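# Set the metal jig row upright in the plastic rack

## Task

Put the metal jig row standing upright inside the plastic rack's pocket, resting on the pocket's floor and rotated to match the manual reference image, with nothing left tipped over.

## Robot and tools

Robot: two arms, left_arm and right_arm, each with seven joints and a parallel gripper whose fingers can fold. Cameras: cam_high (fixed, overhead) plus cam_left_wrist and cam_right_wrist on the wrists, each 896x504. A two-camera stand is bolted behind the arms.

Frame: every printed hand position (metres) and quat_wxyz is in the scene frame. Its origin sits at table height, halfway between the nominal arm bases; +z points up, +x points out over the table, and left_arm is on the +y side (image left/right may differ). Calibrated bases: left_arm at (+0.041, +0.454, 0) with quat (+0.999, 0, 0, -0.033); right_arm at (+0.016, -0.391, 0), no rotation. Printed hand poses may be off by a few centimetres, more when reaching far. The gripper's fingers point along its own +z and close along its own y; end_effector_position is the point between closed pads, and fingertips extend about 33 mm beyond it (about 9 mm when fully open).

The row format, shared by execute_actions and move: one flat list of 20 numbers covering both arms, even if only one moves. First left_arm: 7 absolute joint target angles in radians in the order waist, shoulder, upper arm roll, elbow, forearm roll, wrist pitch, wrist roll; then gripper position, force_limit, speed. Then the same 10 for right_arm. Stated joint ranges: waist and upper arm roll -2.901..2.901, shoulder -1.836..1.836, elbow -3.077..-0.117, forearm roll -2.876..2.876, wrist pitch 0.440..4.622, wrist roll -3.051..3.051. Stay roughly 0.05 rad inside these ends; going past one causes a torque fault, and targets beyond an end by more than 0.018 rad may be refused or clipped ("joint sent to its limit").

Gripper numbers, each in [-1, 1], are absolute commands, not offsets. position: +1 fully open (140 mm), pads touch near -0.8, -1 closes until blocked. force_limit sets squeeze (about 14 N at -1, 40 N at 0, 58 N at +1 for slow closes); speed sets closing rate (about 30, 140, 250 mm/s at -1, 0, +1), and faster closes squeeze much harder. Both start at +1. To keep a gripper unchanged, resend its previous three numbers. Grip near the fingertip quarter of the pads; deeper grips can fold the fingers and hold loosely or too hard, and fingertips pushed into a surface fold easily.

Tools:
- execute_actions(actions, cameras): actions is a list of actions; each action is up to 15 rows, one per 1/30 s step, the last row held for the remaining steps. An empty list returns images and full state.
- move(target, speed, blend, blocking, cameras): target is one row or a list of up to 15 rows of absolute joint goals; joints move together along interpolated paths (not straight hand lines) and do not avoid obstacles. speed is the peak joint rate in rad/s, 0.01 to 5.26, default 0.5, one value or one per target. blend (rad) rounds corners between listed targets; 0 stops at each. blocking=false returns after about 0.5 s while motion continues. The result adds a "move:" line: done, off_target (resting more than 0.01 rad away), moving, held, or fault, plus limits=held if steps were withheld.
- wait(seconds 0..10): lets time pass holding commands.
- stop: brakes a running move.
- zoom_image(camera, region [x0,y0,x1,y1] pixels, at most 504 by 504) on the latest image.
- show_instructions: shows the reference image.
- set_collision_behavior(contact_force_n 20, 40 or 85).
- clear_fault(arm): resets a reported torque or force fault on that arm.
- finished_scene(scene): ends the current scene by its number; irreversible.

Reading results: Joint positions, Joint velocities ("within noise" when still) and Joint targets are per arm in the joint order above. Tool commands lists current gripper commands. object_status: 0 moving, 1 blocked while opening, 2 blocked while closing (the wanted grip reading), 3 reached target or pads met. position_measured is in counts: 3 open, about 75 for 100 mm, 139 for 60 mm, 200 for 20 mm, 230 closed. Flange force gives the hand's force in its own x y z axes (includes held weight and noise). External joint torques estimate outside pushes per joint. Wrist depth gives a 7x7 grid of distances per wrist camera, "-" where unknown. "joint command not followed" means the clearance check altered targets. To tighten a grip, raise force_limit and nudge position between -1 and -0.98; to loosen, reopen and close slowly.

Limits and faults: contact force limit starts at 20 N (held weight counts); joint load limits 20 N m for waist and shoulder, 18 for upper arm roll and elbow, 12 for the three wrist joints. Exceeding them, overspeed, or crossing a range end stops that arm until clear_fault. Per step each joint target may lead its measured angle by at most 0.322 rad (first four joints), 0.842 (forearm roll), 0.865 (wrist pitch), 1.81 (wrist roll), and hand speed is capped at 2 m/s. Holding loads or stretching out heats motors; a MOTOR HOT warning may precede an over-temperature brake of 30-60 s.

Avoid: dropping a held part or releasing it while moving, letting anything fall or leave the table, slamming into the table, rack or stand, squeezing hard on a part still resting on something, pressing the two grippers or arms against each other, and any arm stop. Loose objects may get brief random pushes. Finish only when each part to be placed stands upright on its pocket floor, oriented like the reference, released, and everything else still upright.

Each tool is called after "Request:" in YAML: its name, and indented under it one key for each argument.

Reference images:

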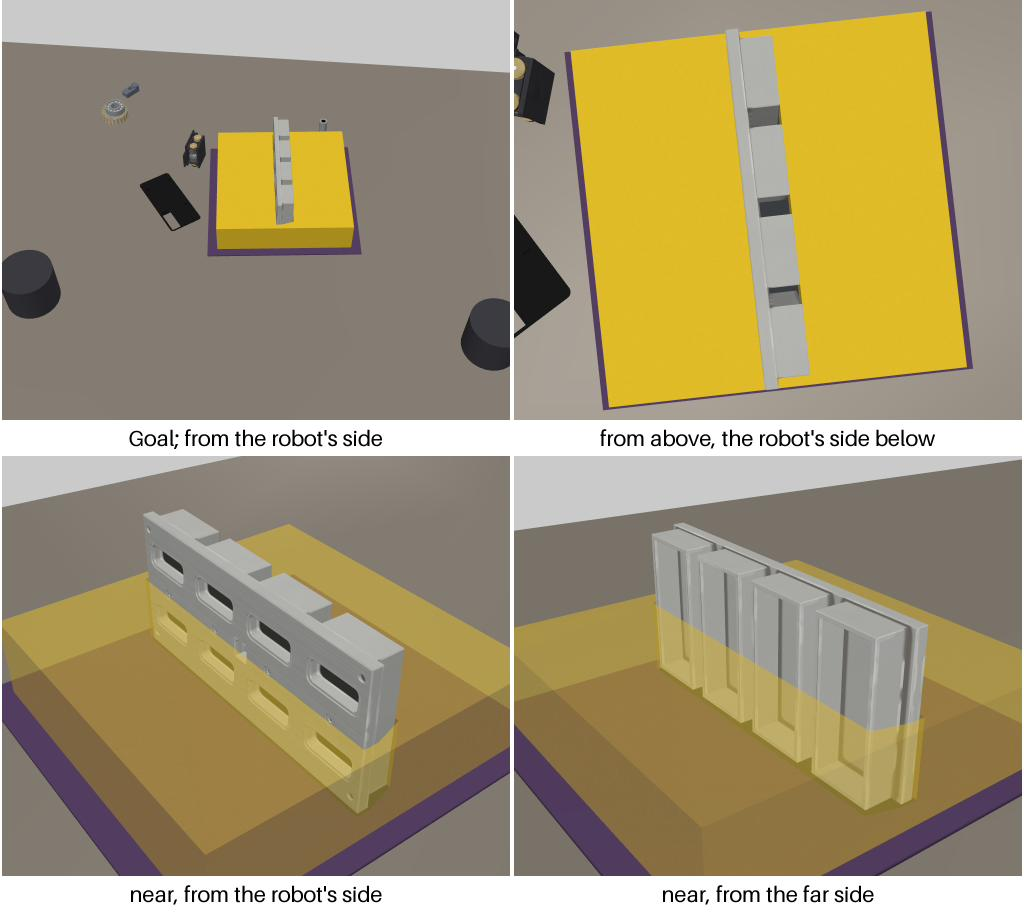

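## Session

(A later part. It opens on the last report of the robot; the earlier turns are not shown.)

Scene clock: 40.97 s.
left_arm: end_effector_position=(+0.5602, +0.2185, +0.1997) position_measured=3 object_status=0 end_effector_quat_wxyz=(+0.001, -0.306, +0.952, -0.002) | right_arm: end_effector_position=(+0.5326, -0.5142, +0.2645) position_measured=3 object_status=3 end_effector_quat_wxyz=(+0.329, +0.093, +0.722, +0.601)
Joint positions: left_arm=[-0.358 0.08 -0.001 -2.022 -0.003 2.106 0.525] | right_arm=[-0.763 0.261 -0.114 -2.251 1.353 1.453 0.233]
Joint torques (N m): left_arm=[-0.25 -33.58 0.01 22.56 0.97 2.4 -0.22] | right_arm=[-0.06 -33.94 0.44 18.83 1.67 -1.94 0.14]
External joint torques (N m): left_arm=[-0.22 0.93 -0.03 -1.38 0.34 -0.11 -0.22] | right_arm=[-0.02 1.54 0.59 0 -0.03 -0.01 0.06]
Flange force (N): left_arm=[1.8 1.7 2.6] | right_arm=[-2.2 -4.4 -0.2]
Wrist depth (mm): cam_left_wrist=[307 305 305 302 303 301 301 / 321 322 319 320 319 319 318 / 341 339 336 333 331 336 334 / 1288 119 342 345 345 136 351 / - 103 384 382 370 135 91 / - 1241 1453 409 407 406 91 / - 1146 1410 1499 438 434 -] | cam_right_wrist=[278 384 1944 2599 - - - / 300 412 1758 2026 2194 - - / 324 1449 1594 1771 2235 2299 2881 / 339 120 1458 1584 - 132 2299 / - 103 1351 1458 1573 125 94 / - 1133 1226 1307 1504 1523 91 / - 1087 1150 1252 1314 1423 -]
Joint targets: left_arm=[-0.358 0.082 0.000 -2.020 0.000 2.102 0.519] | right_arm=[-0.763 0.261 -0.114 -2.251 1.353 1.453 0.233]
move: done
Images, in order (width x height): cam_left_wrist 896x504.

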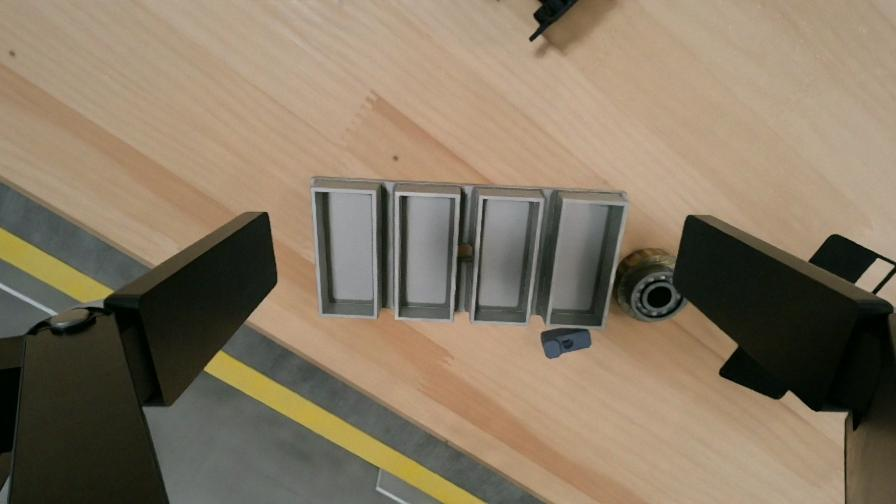

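Request:
move:
  target:
    - [-0.266,0.2668,0,-1.982,0,2.2488,2.227,1,1,0,-0.763,0.261,-0.114,-2.251,1.353,1.453,0.233,1,1,1]
  speed: 1.0
  cameras: ["cam_left_wrist","cam_high"]

Scene clock: 54.57 s.
left_arm: end_effector_position=(+0.6078, +0.2573, +0.1204) position_measured=3 object_status=3 end_effector_quat_wxyz=(-0.002, +0.471, +0.882, -0.002) | right_arm: end_effector_position=(+0.5326, -0.5142, +0.2645) position_measured=3 object_status=3 end_effector_quat_wxyz=(+0.329, +0.093, +0.722, +0.601)
Joint positions: left_arm=[-0.267 0.266 -0.001 -1.984 -0.003 2.244 2.219] | right_arm=[-0.763 0.261 -0.114 -2.251 1.353 1.453 0.233]
Joint velocities: left_arm=[0.001 0 0.001 0 -0.001 0 0.006] | right_arm=[within noise]
Joint torques (N m): left_arm=[0.15 -38.65 -0.15 21.54 1.02 2.7 0.39] | right_arm=[-0.06 -33.99 0.44 18.81 1.67 -1.92 0.09]
External joint torques (N m): left_arm=[0.09 0.68 -0.46 -1.23 0.33 0.28 0.39] | right_arm=[-0.14 1.17 0.49 0.19 0 0 0.01]
Flange force (N): left_arm=[3.0 -1.7 2.6] | right_arm=[-2.1 -3.7 -0.4]
Wrist depth (mm): cam_left_wrist=[196 234 233 218 221 232 230 / 233 250 246 233 237 244 243 / 232 261 260 251 252 259 262 / 239 120 277 260 268 146 1162 / - 103 295 281 286 135 91 / - 319 317 315 316 1316 91 / - 343 342 340 1402 1222 -] | cam_right_wrist=[278 386 575 - - - 2916 / 300 398 - - 2154 - - / 323 1432 1720 1720 2079 2194 - / 338 120 1458 - 1784 126 2235 / - 103 1321 1458 1440 125 94 / - 1128 1226 1321 1495 1543 90 / - 1082 1166 1252 1265 1415 -]
Joint targets: left_arm=[-0.266 0.267 0.000 -1.982 0.000 2.249 2.227] | right_arm=[-0.763 0.261 -0.114 -2.251 1.353 1.453 0.233]
move: done
Images, in order (width x height): cam_high 896x504, cam_left_wrist 896x504.

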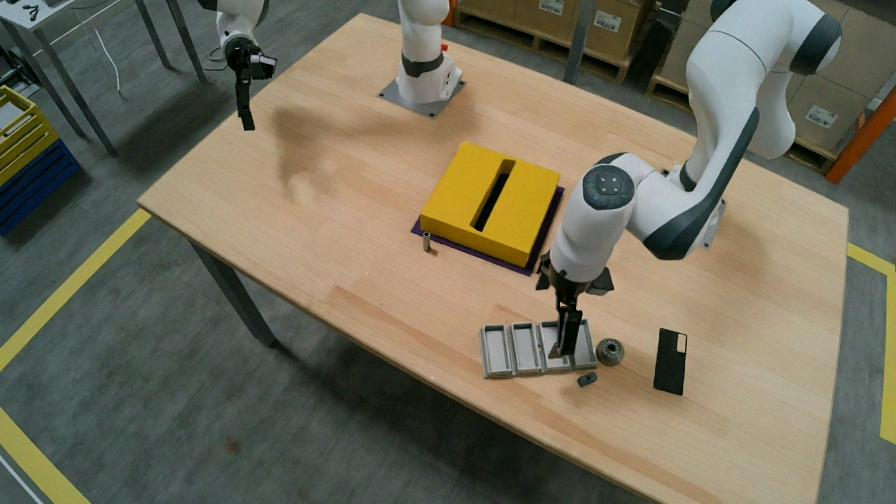

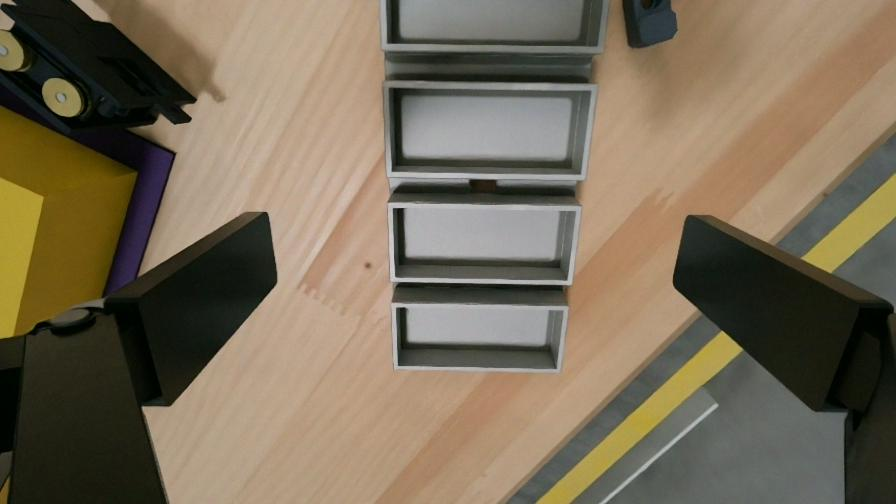

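Request:
move:
  target:
    - [-0.251,0.2845,0,-1.9557,0,2.2402,2.242,1,1,0,-0.763,0.261,-0.114,-2.251,1.353,1.453,0.233,1,1,1]
    - [-0.251,0.4435,0,-1.9995,0,2.443,2.242,1,1,0,-0.763,0.261,-0.114,-2.251,1.353,1.453,0.233,1,1,1]
    - [-0.251,0.4435,0,-1.9995,0,2.443,2.242,-1,-0.5,-1,-0.763,0.261,-0.114,-2.251,1.353,1.453,0.233,1,1,1]
  speed: 0.4
  cameras: ["cam_left_wrist","cam_high"]

Request:
wait:
  seconds: 0.5

Scene clock: 59.20 s.
left_arm: end_effector_position=(+0.6167, +0.2633, +0.0223) position_measured=62 object_status=0 end_effector_quat_wxyz=(-0.003, +0.472, +0.882, -0.002) | right_arm: end_effector_position=(+0.5326, -0.5142, +0.2645) position_measured=3 object_status=3 end_effector_quat_wxyz=(+0.329, +0.093, +0.722, +0.601)
Joint positions: left_arm=[-0.252 0.444 -0.001 -2 -0.003 2.438 2.237] | right_arm=[-0.763 0.261 -0.114 -2.251 1.353 1.453 0.233]
Joint torques (N m): left_arm=[0.76 -41.96 1.02 19.71 0.91 3.06 0.24] | right_arm=[-0.09 -33.94 0.44 18.81 1.68 -1.93 0.09]
External joint torques (N m): left_arm=[0.6 0.63 0.47 -0.97 0.35 0.64 0.24] | right_arm=[-0.13 1.4 0.52 0.09 -0.01 0 0.01]
Flange force (N): left_arm=[3.5 -1.1 2.5] | right_arm=[-2.2 -4.2 -0.4]
Wrist depth (mm): cam_left_wrist=[146 146 138 137 136 144 144 / 154 154 141 141 141 152 152 / 164 163 152 149 149 159 161 / 174 171 138 145 146 126 170 / - 84 163 170 169 108 85 / - - 192 164 171 196 68 / - - 207 193 193 207 -] | cam_right_wrist=[278 389 522 2391 - - - / 298 399 - 2009 2391 4195 - / 323 1359 1661 1771 2154 2174 - / 340 120 1467 1605 1485 125 2344 / - 103 1328 1476 1543 118 94 / - 1123 1233 1307 1440 1495 90 / - 1082 1161 1328 1328 1382 -]
Joint targets: left_arm=[-0.251 0.444 0.000 -2.000 0.000 2.443 2.242] | right_arm=[-0.763 0.261 -0.114 -2.251 1.353 1.453 0.233]
move: done
Images, in order (width x height): cam_high 896x504, cam_left_wrist 896x504.

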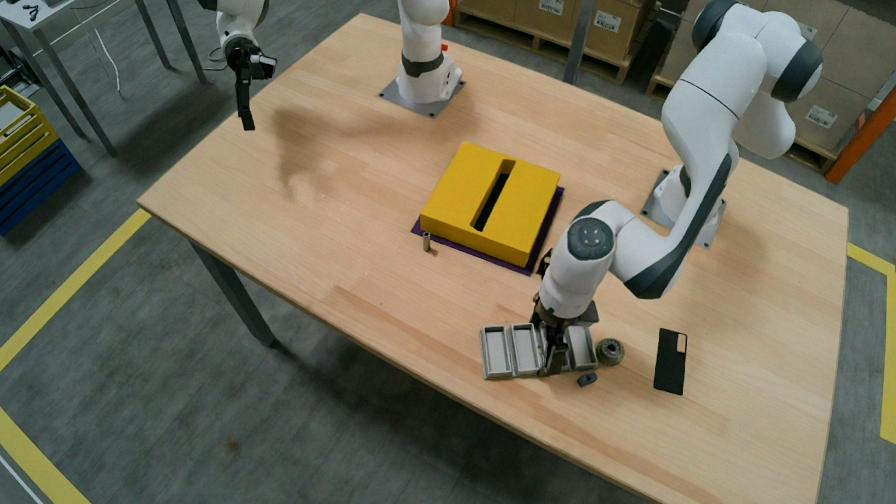

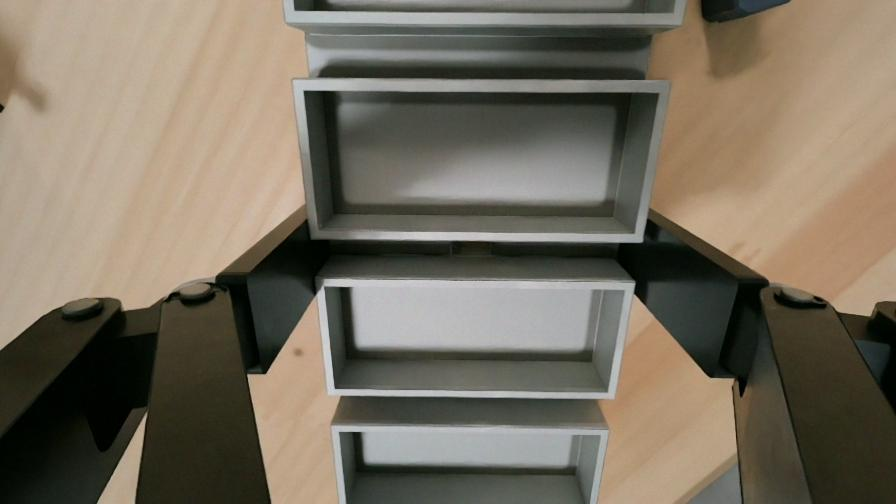

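Scene clock: 59.70 s.
left_arm: end_effector_position=(+0.6167, +0.2633, +0.0223) position_measured=62 object_status=2 end_effector_quat_wxyz=(-0.003, +0.472, +0.882, -0.002) | right_arm: end_effector_position=(+0.5326, -0.5142, +0.2645) position_measured=3 object_status=3 end_effector_quat_wxyz=(+0.329, +0.093, +0.722, +0.601)
Joint positions: left_arm=[-0.252 0.444 -0.001 -2 -0.003 2.438 2.237] | right_arm=[-0.763 0.261 -0.114 -2.251 1.353 1.453 0.233]
Joint torques (N m): left_arm=[0.73 -41.92 0.98 19.75 0.89 3.07 0.23] | right_arm=[-0.03 -33.97 0.4 18.73 1.68 -1.93 0.1]
External joint torques (N m): left_arm=[0.71 0.7 0.55 -0.95 0.32 0.65 0.23] | right_arm=[0.16 1.37 0.69 -0.02 -0.02 -0.02 0.02]
Flange force (N): left_arm=[3.5 -0.8 2.7] | right_arm=[-1.9 -4.0 0.2]
Wrist depth (mm): cam_left_wrist=[146 146 138 137 136 144 144 / 155 154 141 141 141 152 152 / 164 163 151 150 149 160 161 / 174 171 137 145 146 126 171 / - 84 163 170 169 108 85 / - - 192 164 172 196 68 / - - 206 193 193 207 -] | cam_right_wrist=[278 386 518 2491 - 2440 - / 299 415 1798 2026 2628 - - / 323 1415 1684 1758 2026 - - / 338 120 1286 1563 1672 126 104 / - 103 1314 1485 - 117 94 / - 103 1233 1351 1423 - 91 / - 1092 1150 1239 1328 1398 -]
Joint targets: left_arm=[-0.251 0.444 0.000 -2.000 0.000 2.443 2.242] | right_arm=[-0.763 0.261 -0.114 -2.251 1.353 1.453 0.233]
Tool commands: left_gripper/position=-1.0 left_gripper/force_limit=-0.5 left_gripper/speed=-1.0 right_gripper/position=+1.0 right_gripper/force_limit=+1.0 right_gripper/speed=+1.0
wait: 0.50 s; at rest by 0.17 s

Request:
move:
  target:
    - [-0.251,0.2845,0,-1.9557,0,2.2402,2.242,-1,-0.5,-1,-0.763,0.261,-0.114,-2.251,1.353,1.453,0.233,1,1,1]
    - [-0.5427,0.6422,0,-1.3894,0,2.0316,0.857,-1,-0.5,-1,-0.763,0.261,-0.114,-2.251,1.353,1.453,0.233,1,1,1]
  speed: [0.3,0.6]
  cameras: ["cam_left_wrist","cam_high"]

Scene clock: 65.93 s.
left_arm: end_effector_position=(+0.6294, +0.0419, +0.1099) position_measured=62 object_status=2 end_effector_quat_wxyz=(-0.009, -0.049, +0.999, +0.005) | right_arm: end_effector_position=(+0.5326, -0.5142, +0.2645) position_measured=3 object_status=3 end_effector_quat_wxyz=(+0.329, +0.093, +0.722, +0.601)
Joint positions: left_arm=[-0.544 0.652 -0.001 -1.398 -0.003 2.031 0.864] | right_arm=[-0.763 0.261 -0.114 -2.251 1.353 1.453 0.233]
Joint velocities: left_arm=[0.001 -0.001 0 0 0 0.001 -0.006] | right_arm=[within noise]
Joint torques (N m): left_arm=[0.19 -56.63 0.38 26.81 0.99 3.05 -0.17] | right_arm=[-0.09 -33.98 0.44 18.77 1.68 -1.93 0.11]
External joint torques (N m): left_arm=[0.36 -5.35 -0.01 2.71 0.32 0.63 -0.18] | right_arm=[-0.12 1.27 0.52 0.07 -0.01 -0.01 0.03]
Flange force (N): left_arm=[3.4 3.1 -6.6] | right_arm=[-2.0 -3.8 -0.3]
Wrist depth (mm): cam_left_wrist=[226 226 137 137 136 226 227 / 237 237 140 141 141 237 239 / 249 250 148 150 149 251 252 / 265 262 137 145 146 126 266 / - 84 162 170 169 102 85 / - - 179 164 171 301 68 / - - 193 192 192 - -] | cam_right_wrist=[278 386 1812 2044 2544 557 - / 300 417 1720 2116 2322 - - / 323 1432 1584 1898 1993 - 2277 / 340 120 1390 1594 1771 125 2277 / - 103 1279 1440 - 118 94 / - 1133 1190 1307 1423 1553 91 / - 1155 1144 1226 1314 1423 -]
Joint targets: left_arm=[-0.543 0.642 0.000 -1.389 0.000 2.032 0.857] | right_arm=[-0.763 0.261 -0.114 -2.251 1.353 1.453 0.233]
move: done
Images, in order (width x height): cam_high 896x504, cam_left_wrist 896x504.

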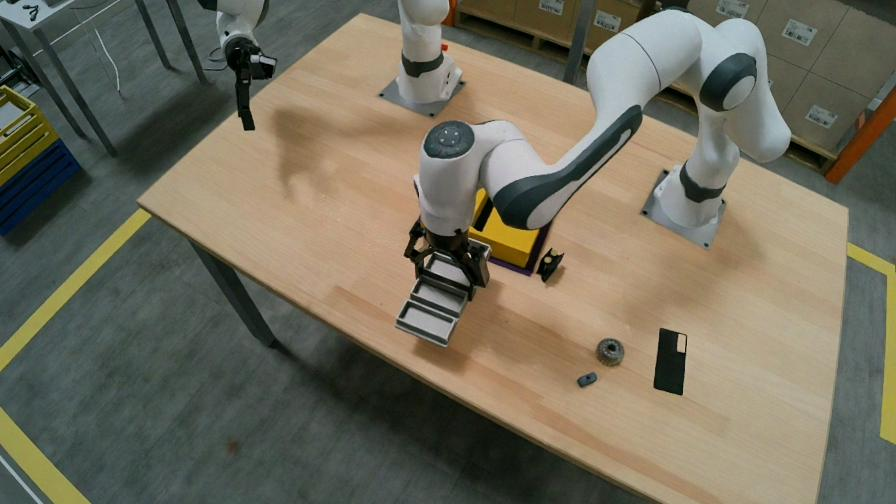

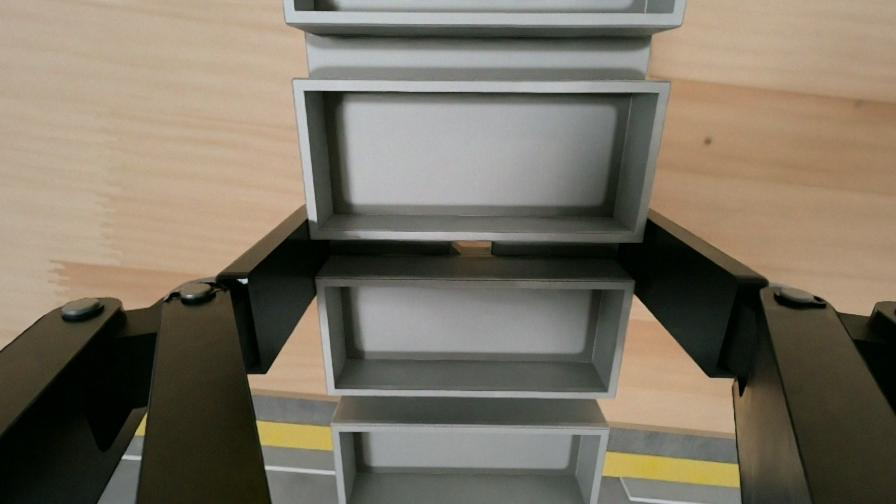

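Request:
move:
  target:
    - [-0.5427,0.735,0,-1.436,0,2.171,0.857,-1,-0.5,-1,-0.763,0.261,-0.114,-2.251,1.353,1.453,0.233,1,1,1]
    - [-0.5427,0.7483,0,-1.4417,0,2.19,0.857,-1,-0.5,-1,-0.763,0.261,-0.114,-2.251,1.353,1.453,0.233,1,1,1]
  speed: [0.15,0.05]

Scene clock: 68.80 s.
left_arm: end_effector_position=(+0.6273, +0.0435, +0.0239) position_measured=62 object_status=2 end_effector_quat_wxyz=(-0.011, -0.050, +0.999, +0.007) | right_arm: end_effector_position=(+0.5326, -0.5142, +0.2645) position_measured=3 object_status=3 end_effector_quat_wxyz=(+0.329, +0.093, +0.722, +0.601)
Joint positions: left_arm=[-0.544 0.758 -0.001 -1.447 -0.003 2.18 0.863] | right_arm=[-0.763 0.261 -0.114 -2.251 1.353 1.453 0.233]
Joint velocities: left_arm=[-0.001 0 0.002 -0.001 0 0.003 0] | right_arm=[within noise]
Joint torques (N m): left_arm=[0.2 -57.9 0.45 25.01 0.91 3.41 -0.19] | right_arm=[-0.07 -33.95 0.43 18.76 1.67 -1.93 0.08]
External joint torques (N m): left_arm=[0.16 -5.15 -0.15 1.81 0.3 1 -0.19] | right_arm=[-0.05 1.46 0.57 -0.03 -0.04 -0.01 0]
Flange force (N): left_arm=[7.1 5.9 -6.1] | right_arm=[-1.8 -4.2 -0.2]
Wrist depth (mm): cam_left_wrist=[147 148 137 137 135 149 150 / 156 156 142 141 141 158 158 / 164 164 150 150 149 165 166 / 174 172 138 145 147 126 176 / - 84 163 170 168 108 85 / - - 192 164 172 199 68 / - - 206 192 193 210 -] | cam_right_wrist=[280 383 1898 2440 - 2916 2717 / 300 417 1771 1839 - - 2916 / 324 1407 1616 1854 1771 - 2687 / 342 120 1458 1504 1771 126 106 / - 103 1351 1449 1573 125 94 / - 1133 1178 1328 1449 1573 91 / - 1092 1139 1233 1314 1398 -]
Joint targets: left_arm=[-0.543 0.748 0.000 -1.442 0.000 2.190 0.857] | right_arm=[-0.763 0.261 -0.114 -2.251 1.353 1.453 0.233]
move: done

Request:
move:
  target:
    - [-0.5427,0.7515,0,-1.4417,0,2.193,0.857,-1,-0.5,-1,-0.763,0.261,-0.114,-2.251,1.353,1.453,0.233,1,1,1]
    - [-0.5427,0.7515,0,-1.4417,0,2.193,0.857,1,-0.5,-1,-0.763,0.261,-0.114,-2.251,1.353,1.453,0.233,1,1,1]
  speed: 0.05

Request:
wait:
  seconds: 1
  cameras: ["cam_left_wrist"]

Scene clock: 72.97 s.
left_arm: end_effector_position=(+0.6325, +0.0399, +0.0304) position_measured=3 object_status=0 end_effector_quat_wxyz=(-0.004, -0.050, +0.999, +0.001) | right_arm: end_effector_position=(+0.5326, -0.5142, +0.2645) position_measured=3 object_status=3 end_effector_quat_wxyz=(+0.329, +0.093, +0.722, +0.601)
Joint positions: left_arm=[-0.544 0.753 -0.001 -1.443 -0.003 2.188 0.863] | right_arm=[-0.763 0.261 -0.114 -2.251 1.353 1.453 0.233]
Joint torques (N m): left_arm=[0.17 -51.98 0.52 21.71 0.93 2.77 -0.24] | right_arm=[-0.08 -33.94 0.42 18.78 1.67 -1.93 0.09]
External joint torques (N m): left_arm=[0.29 0.55 0.04 -1.51 0.32 0.32 -0.24] | right_arm=[-0.06 1.37 0.56 0.06 -0.02 -0.01 0.01]
Flange force (N): left_arm=[6.0 5.2 1.6] | right_arm=[-2.0 -4.1 -0.3]
Wrist depth (mm): cam_left_wrist=[154 154 145 137 137 154 154 / 163 162 152 150 150 162 162 / 172 172 168 157 157 171 171 / 182 130 173 171 168 146 179 / - 103 192 178 177 189 91 / - 208 205 181 183 207 91 / - 220 219 200 202 222 -] | cam_right_wrist=[278 386 1944 2687 2440 - 2847 / 298 418 1672 1854 2235 2847 2881 / 324 1458 1523 1733 1993 2194 - / 340 120 1449 1523 1812 132 - / - 103 1328 1495 - 117 94 / - 1155 1226 1343 1423 1563 91 / - 1077 1150 1196 1314 1476 -]
Joint targets: left_arm=[-0.543 0.752 0.000 -1.442 0.000 2.193 0.857] | right_arm=[-0.763 0.261 -0.114 -2.251 1.353 1.453 0.233]
move: done

Scene clock: 73.97 s.
left_arm: end_effector_position=(+0.6325, +0.0399, +0.0304) position_measured=3 object_status=3 end_effector_quat_wxyz=(-0.004, -0.050, +0.999, +0.001) | right_arm: end_effector_position=(+0.5326, -0.5142, +0.2645) position_measured=3 object_status=3 end_effector_quat_wxyz=(+0.329, +0.093, +0.722, +0.601)
Joint positions: left_arm=[-0.544 0.753 -0.001 -1.443 -0.003 2.188 0.863] | right_arm=[-0.763 0.261 -0.114 -2.251 1.353 1.453 0.233]
Joint torques (N m): left_arm=[0.16 -51.97 0.46 21.68 0.92 2.74 -0.25] | right_arm=[-0.08 -33.94 0.38 18.77 1.66 -1.93 0.13]
External joint torques (N m): left_arm=[0.42 0.63 0.07 -1.58 0.32 0.28 -0.25] | right_arm=[-0.22 1.29 0.37 0.05 -0.02 0 0.05]
Flange force (N): left_arm=[6.1 5.4 1.7] | right_arm=[-1.9 -3.8 -0.6]
Wrist depth (mm): cam_left_wrist=[155 154 146 137 137 154 154 / 163 163 152 150 151 162 162 / 172 172 168 157 157 171 171 / 182 130 174 172 168 146 180 / - 103 192 178 177 189 91 / - 208 204 181 183 207 91 / - 223 220 201 203 222 -] | cam_right_wrist=[279 386 1960 2344 2749 - 2687 / 299 415 1812 1944 2235 - - / 322 1407 1661 1812 1993 1976 - / 338 120 1476 1627 - 125 2061 / - 103 1321 1415 1573 125 94 / - 1139 1214 1307 1476 1543 91 / - 1082 1097 1196 1382 1423 -]
Joint targets: left_arm=[-0.543 0.752 0.000 -1.442 0.000 2.193 0.857] | right_arm=[-0.763 0.261 -0.114 -2.251 1.353 1.453 0.233]
Tool commands: left_gripper/position=+1.0 left_gripper/force_limit=-0.5 left_gripper/speed=-1.0 right_gripper/position=+1.0 right_gripper/force_limit=+1.0 right_gripper/speed=+1.0
wait: 1.00 s; at rest by 0.17 s
Images, in order (width x height): cam_left_wrist 896x504.

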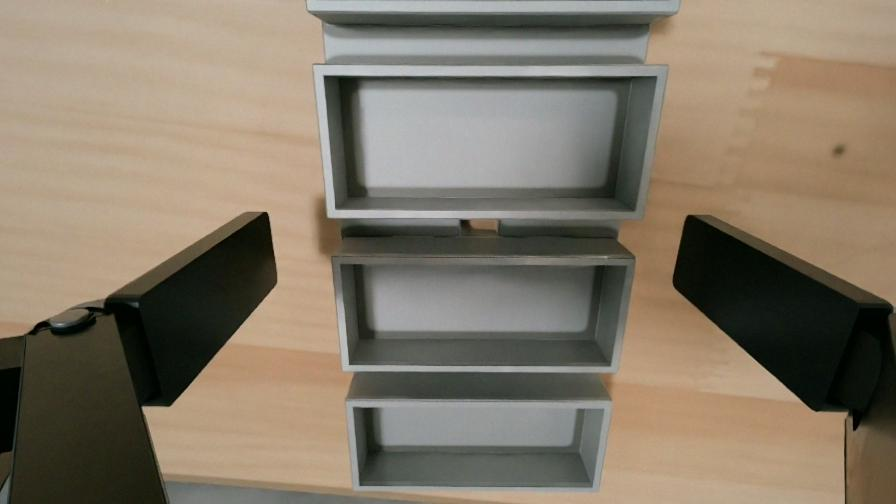

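Request:
move:
  target:
    - [-0.543,0.6,0,-1.389,0,2.0,0.857,1,-0.5,-1,-0.763,0.261,-0.114,-2.251,1.353,1.453,0.233,-0.324,-1,0]
    - [0.4,-0.4,0,-2.2,0,1.9,0.857,1,-0.5,-1,-0.3,0.0,0,-2.0,0.3,2.0,1.5,-0.324,-1,0]
    - [0.4,-0.4,0,-2.2,0,1.9,0.857,1,-0.5,-1,0.691,0.7524,0,-1.1816,0,1.934,2.162,-0.324,-1,0]
  speed: [0.4,1.2,1.0]
  blend: 0.05
  cameras: ["cam_right_wrist","cam_high"]

Scene clock: 85.70 s.
left_arm: end_effector_position=(+0.4825, +0.6066, +0.3418) position_measured=3 object_status=3 end_effector_quat_wxyz=(+0.051, -0.498, +0.866, -0.011) | right_arm: end_effector_position=(+0.5950, +0.0891, +0.1279) position_measured=170 object_status=3 end_effector_quat_wxyz=(-0.001, -0.053, +0.999, +0.001)
Joint positions: left_arm=[0.399 -0.399 0.001 -2.199 -0.002 1.904 0.862] | right_arm=[0.69 0.754 0 -1.184 0.004 1.937 2.154]
Joint velocities: left_arm=[within noise] | right_arm=[0.001 0 0.001 0.001 0.001 0 0.008]
Joint torques (N m): left_arm=[0.33 -18.52 -1.36 22.72 0.89 2.58 -0.27] | right_arm=[0.01 -51.83 1.21 24.69 0.34 2.16 0.22]
External joint torques (N m): left_arm=[0.43 0.25 -0.88 -2.26 0.16 -0.16 -0.26] | right_arm=[-0.12 2.21 0.46 0.06 -0.49 -0.29 0.22]
Flange force (N): left_arm=[5.4 2.9 4.6] | right_arm=[-9.5 6.7 0.9]
Wrist depth (mm): cam_left_wrist=[1274 442 436 420 414 406 398 / 1324 474 463 452 442 431 422 / 1288 1402 494 484 471 459 452 / - 111 533 523 508 135 477 / - 96 596 562 545 127 91 / - 96 1690 613 1666 1621 91 / - 1377 1632 1922 1792 1739 -] | cam_right_wrist=[239 239 230 235 241 243 243 / 251 253 242 249 256 256 257 / 267 267 257 260 270 272 273 / 283 285 252 271 140 288 291 / 302 78 83 292 83 89 305 / - 65 66 324 - - 66 / - - - 1543 - - -]
Joint targets: left_arm=[0.400 -0.400 0.000 -2.200 0.000 1.900 0.857] | right_arm=[0.691 0.752 0.000 -1.182 0.000 1.934 2.162]
move: done; blend cut to 0 rad at target 1
Images, in order (width x height): cam_high 896x504, cam_right_wrist 896x504.

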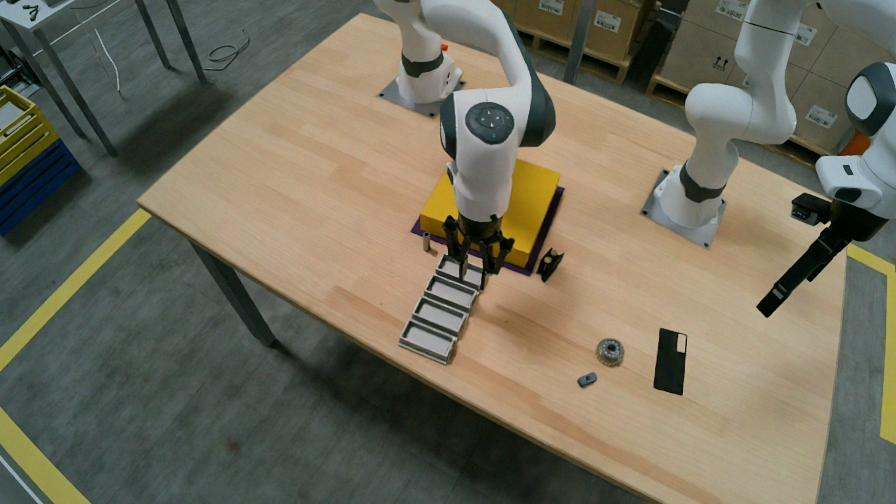

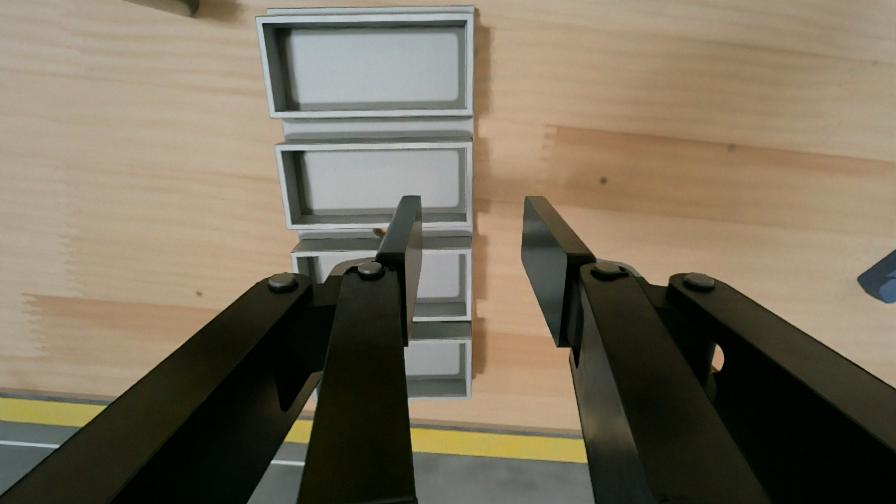

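Request:
move:
  target:
    - [0.4,-0.4,0,-2.2,0,1.9,0.857,1,-0.5,-1,0.696,0.834,0,-1.252,0,2.086,2.162,-0.324,-1,0]
    - [0.4,-0.4,0,-2.2,0,1.9,0.857,1,-0.5,-1,0.696,0.834,0,-1.252,0,2.086,2.162,-1,0,-1]
  speed: 0.2

Request:
wait:
  seconds: 1
  cameras: ["cam_right_wrist","cam_high"]

Scene clock: 89.57 s.
left_arm: end_effector_position=(+0.4825, +0.6066, +0.3418) position_measured=3 object_status=3 end_effector_quat_wxyz=(+0.051, -0.498, +0.866, -0.011) | right_arm: end_effector_position=(+0.5917, +0.0913, +0.0467) position_measured=227 object_status=0 end_effector_quat_wxyz=(-0.002, -0.054, +0.999, +0.000)
Joint positions: left_arm=[0.399 -0.399 0.001 -2.199 -0.002 1.904 0.862] | right_arm=[0.695 0.836 0 -1.252 0.004 2.084 2.156]
Joint torques (N m): left_arm=[0.26 -18.61 -1.33 22.76 0.9 2.58 -0.26] | right_arm=[-0.15 -53.22 1.18 23.97 0.43 2.64 0.32]
External joint torques (N m): left_arm=[0.22 0.16 -1.02 -2.22 0.16 -0.16 -0.25] | right_arm=[-0.15 1.66 0.44 0.01 -0.34 0.21 0.32]
Flange force (N): left_arm=[5.7 2.8 4.5] | right_arm=[-5.0 3.8 2.5]
Wrist depth (mm): cam_left_wrist=[1274 445 432 420 415 407 400 / 1346 476 461 453 440 432 420 / - 1402 496 481 474 460 450 / 1197 119 525 521 509 135 478 / - 96 593 563 549 127 91 / - 1267 1702 613 1643 1643 91 / - 1274 1727 1906 1833 1739 -] | cam_right_wrist=[167 155 157 159 169 169 169 / 176 163 164 166 178 179 179 / 187 183 175 177 188 189 190 / 198 194 184 119 198 202 202 / 212 209 79 - 89 209 215 / 224 - 73 - 63 70 228 / - - 66 - - 67 -]
Joint targets: left_arm=[0.400 -0.400 0.000 -2.200 0.000 1.900 0.857] | right_arm=[0.696 0.834 0.000 -1.252 0.000 2.086 2.162]
move: done

Scene clock: 90.57 s.
left_arm: end_effector_position=(+0.4825, +0.6066, +0.3418) position_measured=3 object_status=3 end_effector_quat_wxyz=(+0.051, -0.498, +0.866, -0.011) | right_arm: end_effector_position=(+0.5917, +0.0913, +0.0467) position_measured=227 object_status=2 end_effector_quat_wxyz=(-0.002, -0.054, +0.999, +0.000)
Joint positions: left_arm=[0.399 -0.399 0.001 -2.199 -0.002 1.904 0.862] | right_arm=[0.695 0.836 0 -1.252 0.004 2.084 2.156]
Joint torques (N m): left_arm=[0.27 -18.62 -1.32 22.7 0.92 2.6 -0.23] | right_arm=[-0.14 -53.17 1.21 23.95 0.42 2.63 0.29]
External joint torques (N m): left_arm=[0.32 0.13 -0.91 -2.24 0.19 -0.14 -0.22] | right_arm=[-0.36 1.75 0.34 -0.04 -0.35 0.2 0.29]
Flange force (N): left_arm=[5.7 3.1 4.6] | right_arm=[-5.2 3.5 2.6]
Wrist depth (mm): cam_left_wrist=[1281 443 434 422 415 410 400 / 1324 471 462 450 443 431 422 / - 1410 493 483 469 460 452 / 1191 119 527 524 504 135 476 / - 96 590 559 547 126 91 / - 96 1727 622 1666 1678 91 / - - 2037 1953 1862 1778 -] | cam_right_wrist=[167 155 157 159 169 169 169 / 176 163 164 166 178 179 179 / 187 182 175 178 188 189 189 / 198 195 184 119 198 202 202 / 212 210 79 - 89 209 216 / 223 - 73 - 63 70 228 / - - 66 - - 67 -]
Joint targets: left_arm=[0.400 -0.400 0.000 -2.200 0.000 1.900 0.857] | right_arm=[0.696 0.834 0.000 -1.252 0.000 2.086 2.162]
Tool commands: left_gripper/position=+1.0 left_gripper/force_limit=-0.5 left_gripper/speed=-1.0 right_gripper/position=-1.0 right_gripper/force_limit=+0.0 right_gripper/speed=-1.0
wait: 1.00 s; at rest by 0.17 s
Images, in order (width x height): cam_high 896x504, cam_right_wrist 896x504.

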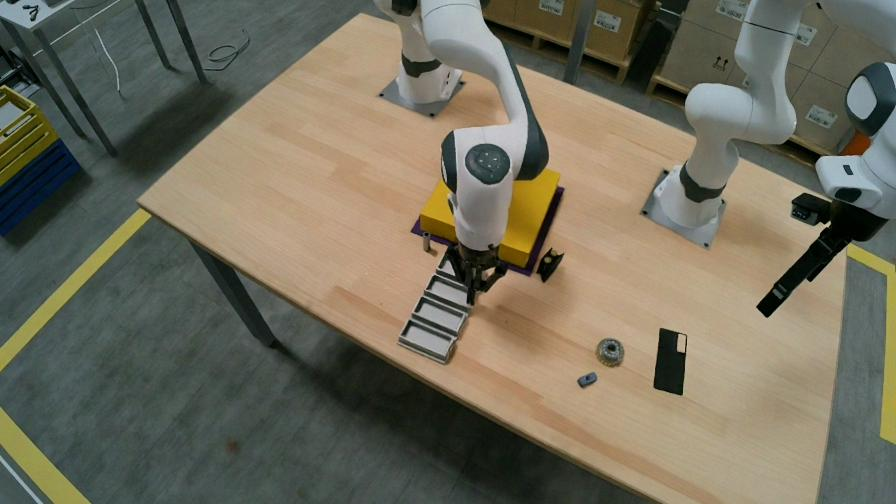

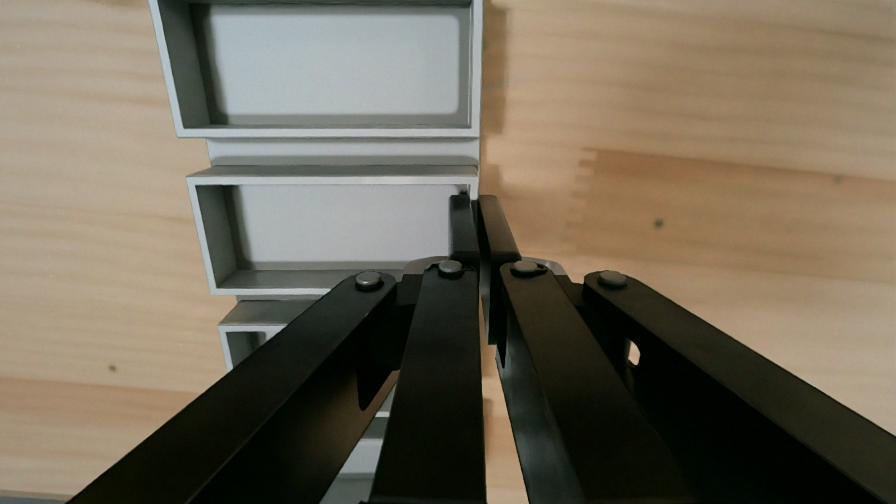

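Request:
move:
  target:
    - [0.4,-0.4,0,-2.2,0,1.9,0.857,1,-0.5,-1,0.607,0.655,0,-1.546,0.312,2.310,1.869,-1,0,-1]
  speed: 0.15
  cameras: ["cam_right_wrist","cam_high"]

Scene clock: 93.83 s.
left_arm: end_effector_position=(+0.4825, +0.6066, +0.3418) position_measured=3 object_status=3 end_effector_quat_wxyz=(+0.051, -0.498, +0.866, -0.011) | right_arm: end_effector_position=(+0.5916, +0.0762, +0.0684) position_measured=227 object_status=2 end_effector_quat_wxyz=(-0.011, -0.051, +0.991, +0.127)
Joint positions: left_arm=[0.399 -0.399 0.001 -2.199 -0.002 1.904 0.862] | right_arm=[0.609 0.659 -0.001 -1.548 0.307 2.302 1.882]
Joint velocities: left_arm=[within noise] | right_arm=[-0.001 0 -0.001 0 0 0 -0.006]
Joint torques (N m): left_arm=[0.29 -18.6 -1.35 22.75 0.9 2.59 -0.2] | right_arm=[-0.77 -50.85 1.3 24.68 1.24 3.39 -0.45]
External joint torques (N m): left_arm=[0.24 0.06 -1.05 -2.15 0.17 -0.14 -0.19] | right_arm=[-0.95 -0.07 0.57 1.2 0.53 0.87 -0.48]
Flange force (N): left_arm=[5.7 2.9 4.4] | right_arm=[-4.1 -0.1 1.6]
Wrist depth (mm): cam_left_wrist=[1281 441 437 422 414 407 397 / 1393 473 461 453 440 427 422 / 1471 1418 495 479 472 458 451 / 1228 119 527 515 504 135 477 / - 103 597 558 545 126 91 / - 103 1714 617 1632 1610 91 / - 1309 1599 1891 1805 1765 -] | cam_right_wrist=[158 154 156 159 203 220 240 / 165 161 162 166 215 234 257 / 172 176 174 177 229 251 275 / 182 183 183 118 241 269 295 / 190 198 79 - 89 277 328 / 198 - 73 - 63 70 362 / - - 66 - - 67 -]
Joint targets: left_arm=[0.400 -0.400 0.000 -2.200 0.000 1.900 0.857] | right_arm=[0.607 0.655 0.000 -1.546 0.312 2.310 1.869]
move: off_target (right_arm); right_arm: the wrist roll is farthest, 0.013 rad from its target
Images, in order (width x height): cam_high 896x504, cam_right_wrist 896x504.

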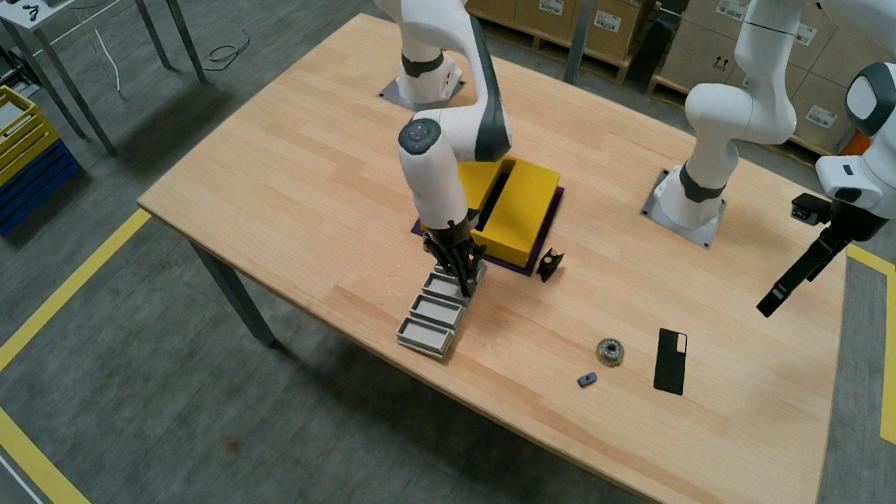

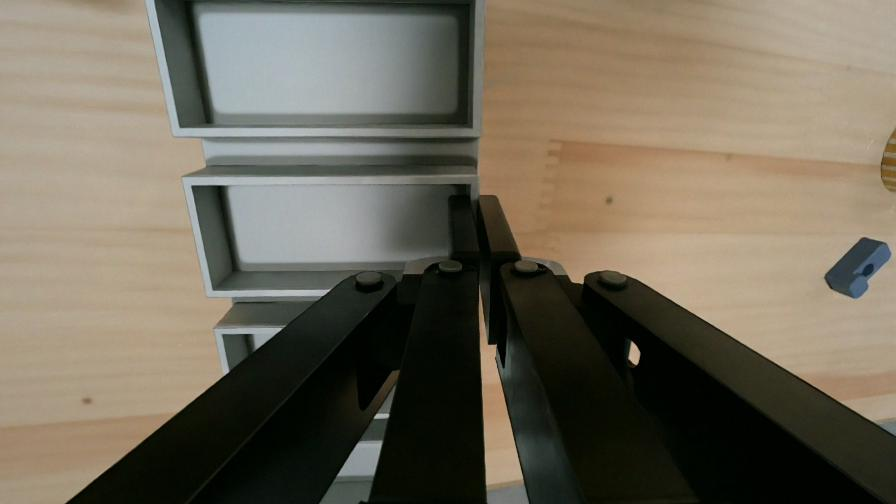

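Request:
move:
  target:
    - [0.4,-0.4,0,-2.2,0,1.9,0.857,1,-0.5,-1,0.5115,0.563,0,-1.709,0.713,2.363,1.481,-1,0,-1]
    - [0.4,-0.4,0,-2.2,0,1.9,0.857,1,-0.5,-1,0.391,0.541,0,-1.788,1.066,2.255,1.114,-1,0,-1]
  speed: 0.2
  blend: 0.04
  cameras: ["cam_right_wrist","cam_high"]

Scene clock: 98.83 s.
left_arm: end_effector_position=(+0.4825, +0.6066, +0.3418) position_measured=3 object_status=3 end_effector_quat_wxyz=(+0.051, -0.498, +0.866, -0.011) | right_arm: end_effector_position=(+0.5988, +0.0311, +0.1026) position_measured=227 object_status=2 end_effector_quat_wxyz=(-0.023, -0.043, +0.924, +0.380)
Joint positions: left_arm=[0.399 -0.399 0.001 -2.199 -0.002 1.904 0.862] | right_arm=[0.392 0.543 0.001 -1.788 1.061 2.257 1.129]
Joint velocities: left_arm=[within noise] | right_arm=[0.001 0 -0.001 0 0.001 0 -0.004]
Joint torques (N m): left_arm=[0.29 -18.59 -1.33 22.77 0.91 2.56 -0.29] | right_arm=[-0.34 -45.96 0.83 23.04 1.25 0.87 -0.65]
External joint torques (N m): left_arm=[0.22 0.18 -1.05 -2.21 0.17 -0.18 -0.29] | right_arm=[-0.2 1.01 0.49 0.61 0.71 -0.09 -0.73]
Flange force (N): left_arm=[5.7 2.6 4.5] | right_arm=[-3.2 -2.3 3.1]
Wrist depth (mm): cam_left_wrist=[1302 443 434 422 415 407 400 / 1362 474 462 446 440 431 423 / 1309 1402 497 478 474 460 450 / 1174 110 528 519 508 136 476 / - 103 590 561 540 127 91 / - 103 1714 624 1632 1655 91 / - - 1527 1862 1833 1765 -] | cam_right_wrist=[143 152 155 158 340 530 2194 / 149 158 162 166 367 580 - / 154 169 174 177 396 646 - / 159 176 182 119 424 725 2415 / 165 183 79 - 89 79 2517 / 169 - 73 - 63 70 1993 / - - 66 - - 67 -]
Joint targets: left_arm=[0.400 -0.400 0.000 -2.200 0.000 1.900 0.857] | right_arm=[0.391 0.541 0.000 -1.788 1.066 2.255 1.114]
move: off_target (right_arm); right_arm: the wrist roll is farthest, 0.015 rad from its target
Images, in order (width x height): cam_high 896x504, cam_right_wrist 896x504.

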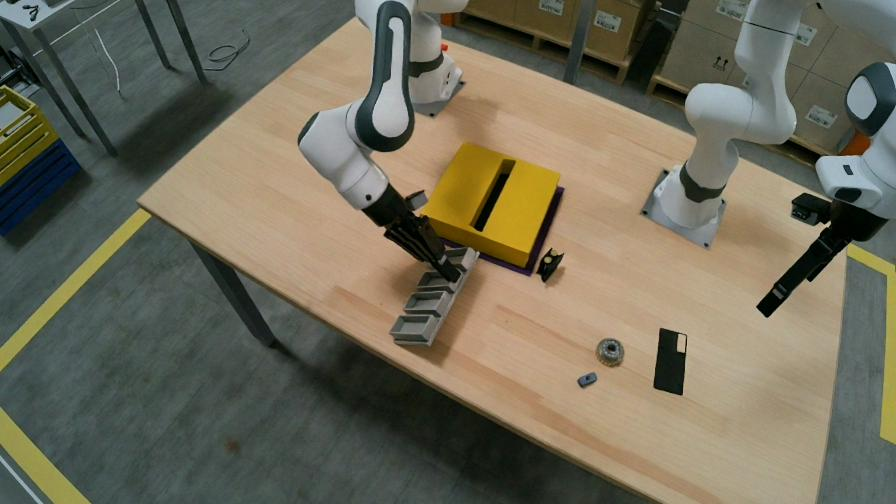

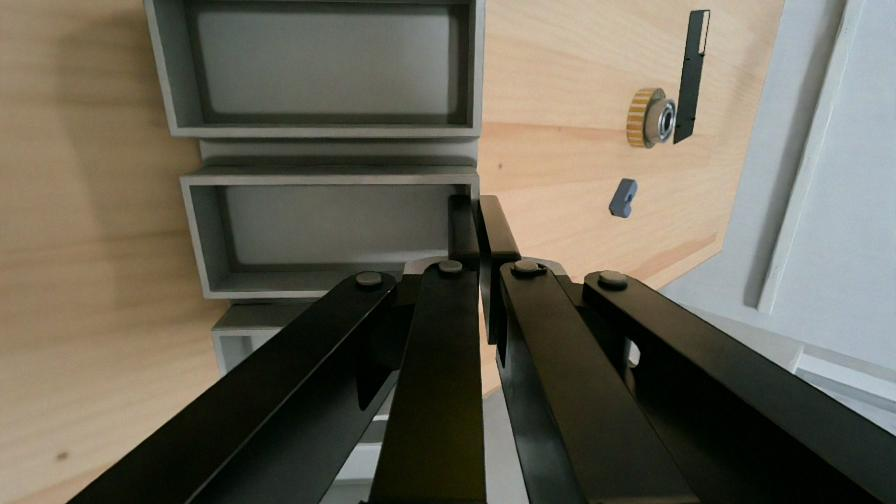

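Request:
move:
  target:
    - [0.4,-0.4,0,-2.2,0,1.9,0.857,1,-0.5,-1,0.254,0.598,0,-1.805,1.296,2.044,0.845,-1,0,-1]
    - [0.4,-0.4,0,-2.2,0,1.9,0.857,1,-0.5,-1,0.150,0.697,0,-1.776,1.406,1.843,0.701,-1,0,-1]
    - [0.4,-0.4,0,-2.2,0,1.9,0.857,1,-0.5,-1,0.057,0.860,0,-1.687,1.482,1.616,0.595,-1,0,-1]
  speed: 0.15
  blend: [0.04,0.04,0]
  cameras: ["cam_right_wrist","cam_high"]

Request:
zoom_image:
  camera: "cam_high"
  region: [340, 190, 540, 380]

Scene clock: 104.47 s.
left_arm: end_effector_position=(+0.4825, +0.6066, +0.3418) position_measured=3 object_status=3 end_effector_quat_wxyz=(+0.051, -0.498, +0.866, -0.011) | right_arm: end_effector_position=(+0.6097, -0.0462, +0.1041) position_measured=227 object_status=2 end_effector_quat_wxyz=(-0.036, -0.035, +0.739, +0.672)
Joint positions: left_arm=[0.399 -0.399 0.001 -2.199 -0.002 1.904 0.862] | right_arm=[0.055 0.857 -0.002 -1.687 1.479 1.621 0.604]
Joint torques (N m): left_arm=[0.25 -18.51 -1.43 22.75 0.9 2.59 -0.2] | right_arm=[1.7 -46.49 3.77 18.33 1.43 -2.38 -0.27]
External joint torques (N m): left_arm=[0.27 0.08 -1.05 -2.09 0.17 -0.13 -0.19] | right_arm=[1.47 3.51 1.66 -0.45 0.04 -0.46 -0.37]
Flange force (N): left_arm=[5.5 2.7 4.3] | right_arm=[-5.4 -7.6 2.7]
Wrist depth (mm): cam_left_wrist=[1302 440 436 424 418 404 400 / 1316 472 463 450 441 434 425 / - 1427 494 480 469 458 450 / 1168 119 531 520 501 136 477 / - 96 591 563 549 126 91 / - 1427 1752 614 1678 1643 91 / - 1393 1666 1833 1819 1778 -] | cam_right_wrist=[126 155 157 159 3796 693 634 / 127 150 164 166 - 653 689 / 128 158 176 176 3276 4270 2847 / 129 168 184 119 - - 3416 / 130 161 79 - 89 78 - / 130 - 73 - 63 70 1944 / - - 66 - - 67 -]
Joint targets: left_arm=[0.400 -0.400 0.000 -2.200 0.000 1.900 0.857] | right_arm=[0.057 0.860 0.000 -1.687 1.482 1.616 0.595]
move: done
Images, in order (width x height): cam_high 896x504, cam_right_wrist 896x504.

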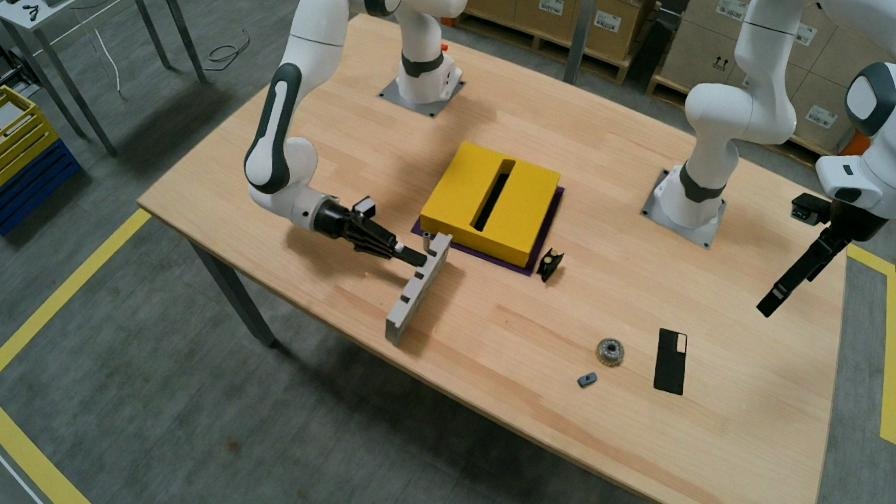

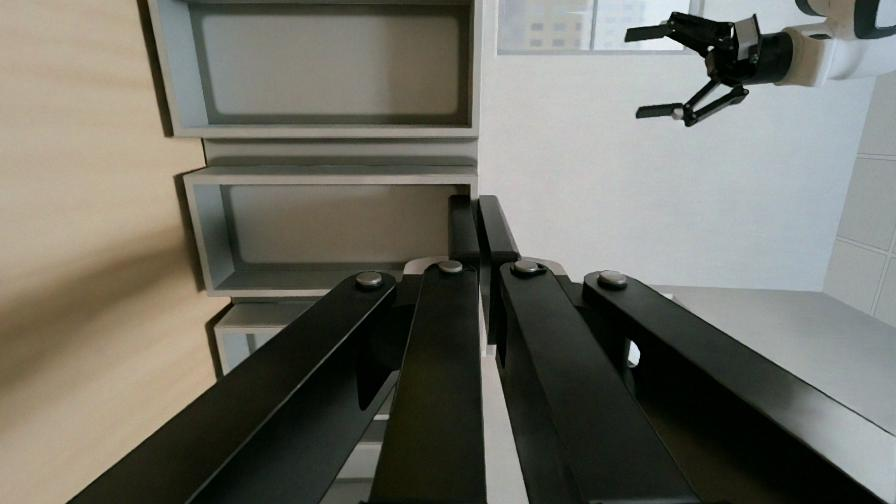

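Scaled by 2.520 from the camera's 896x504 image, which has a finer 1280x720 frame.

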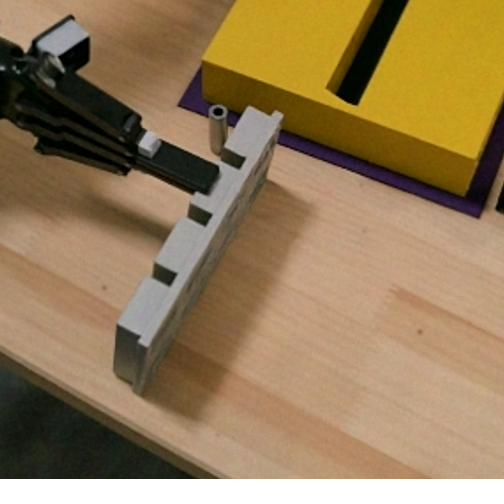

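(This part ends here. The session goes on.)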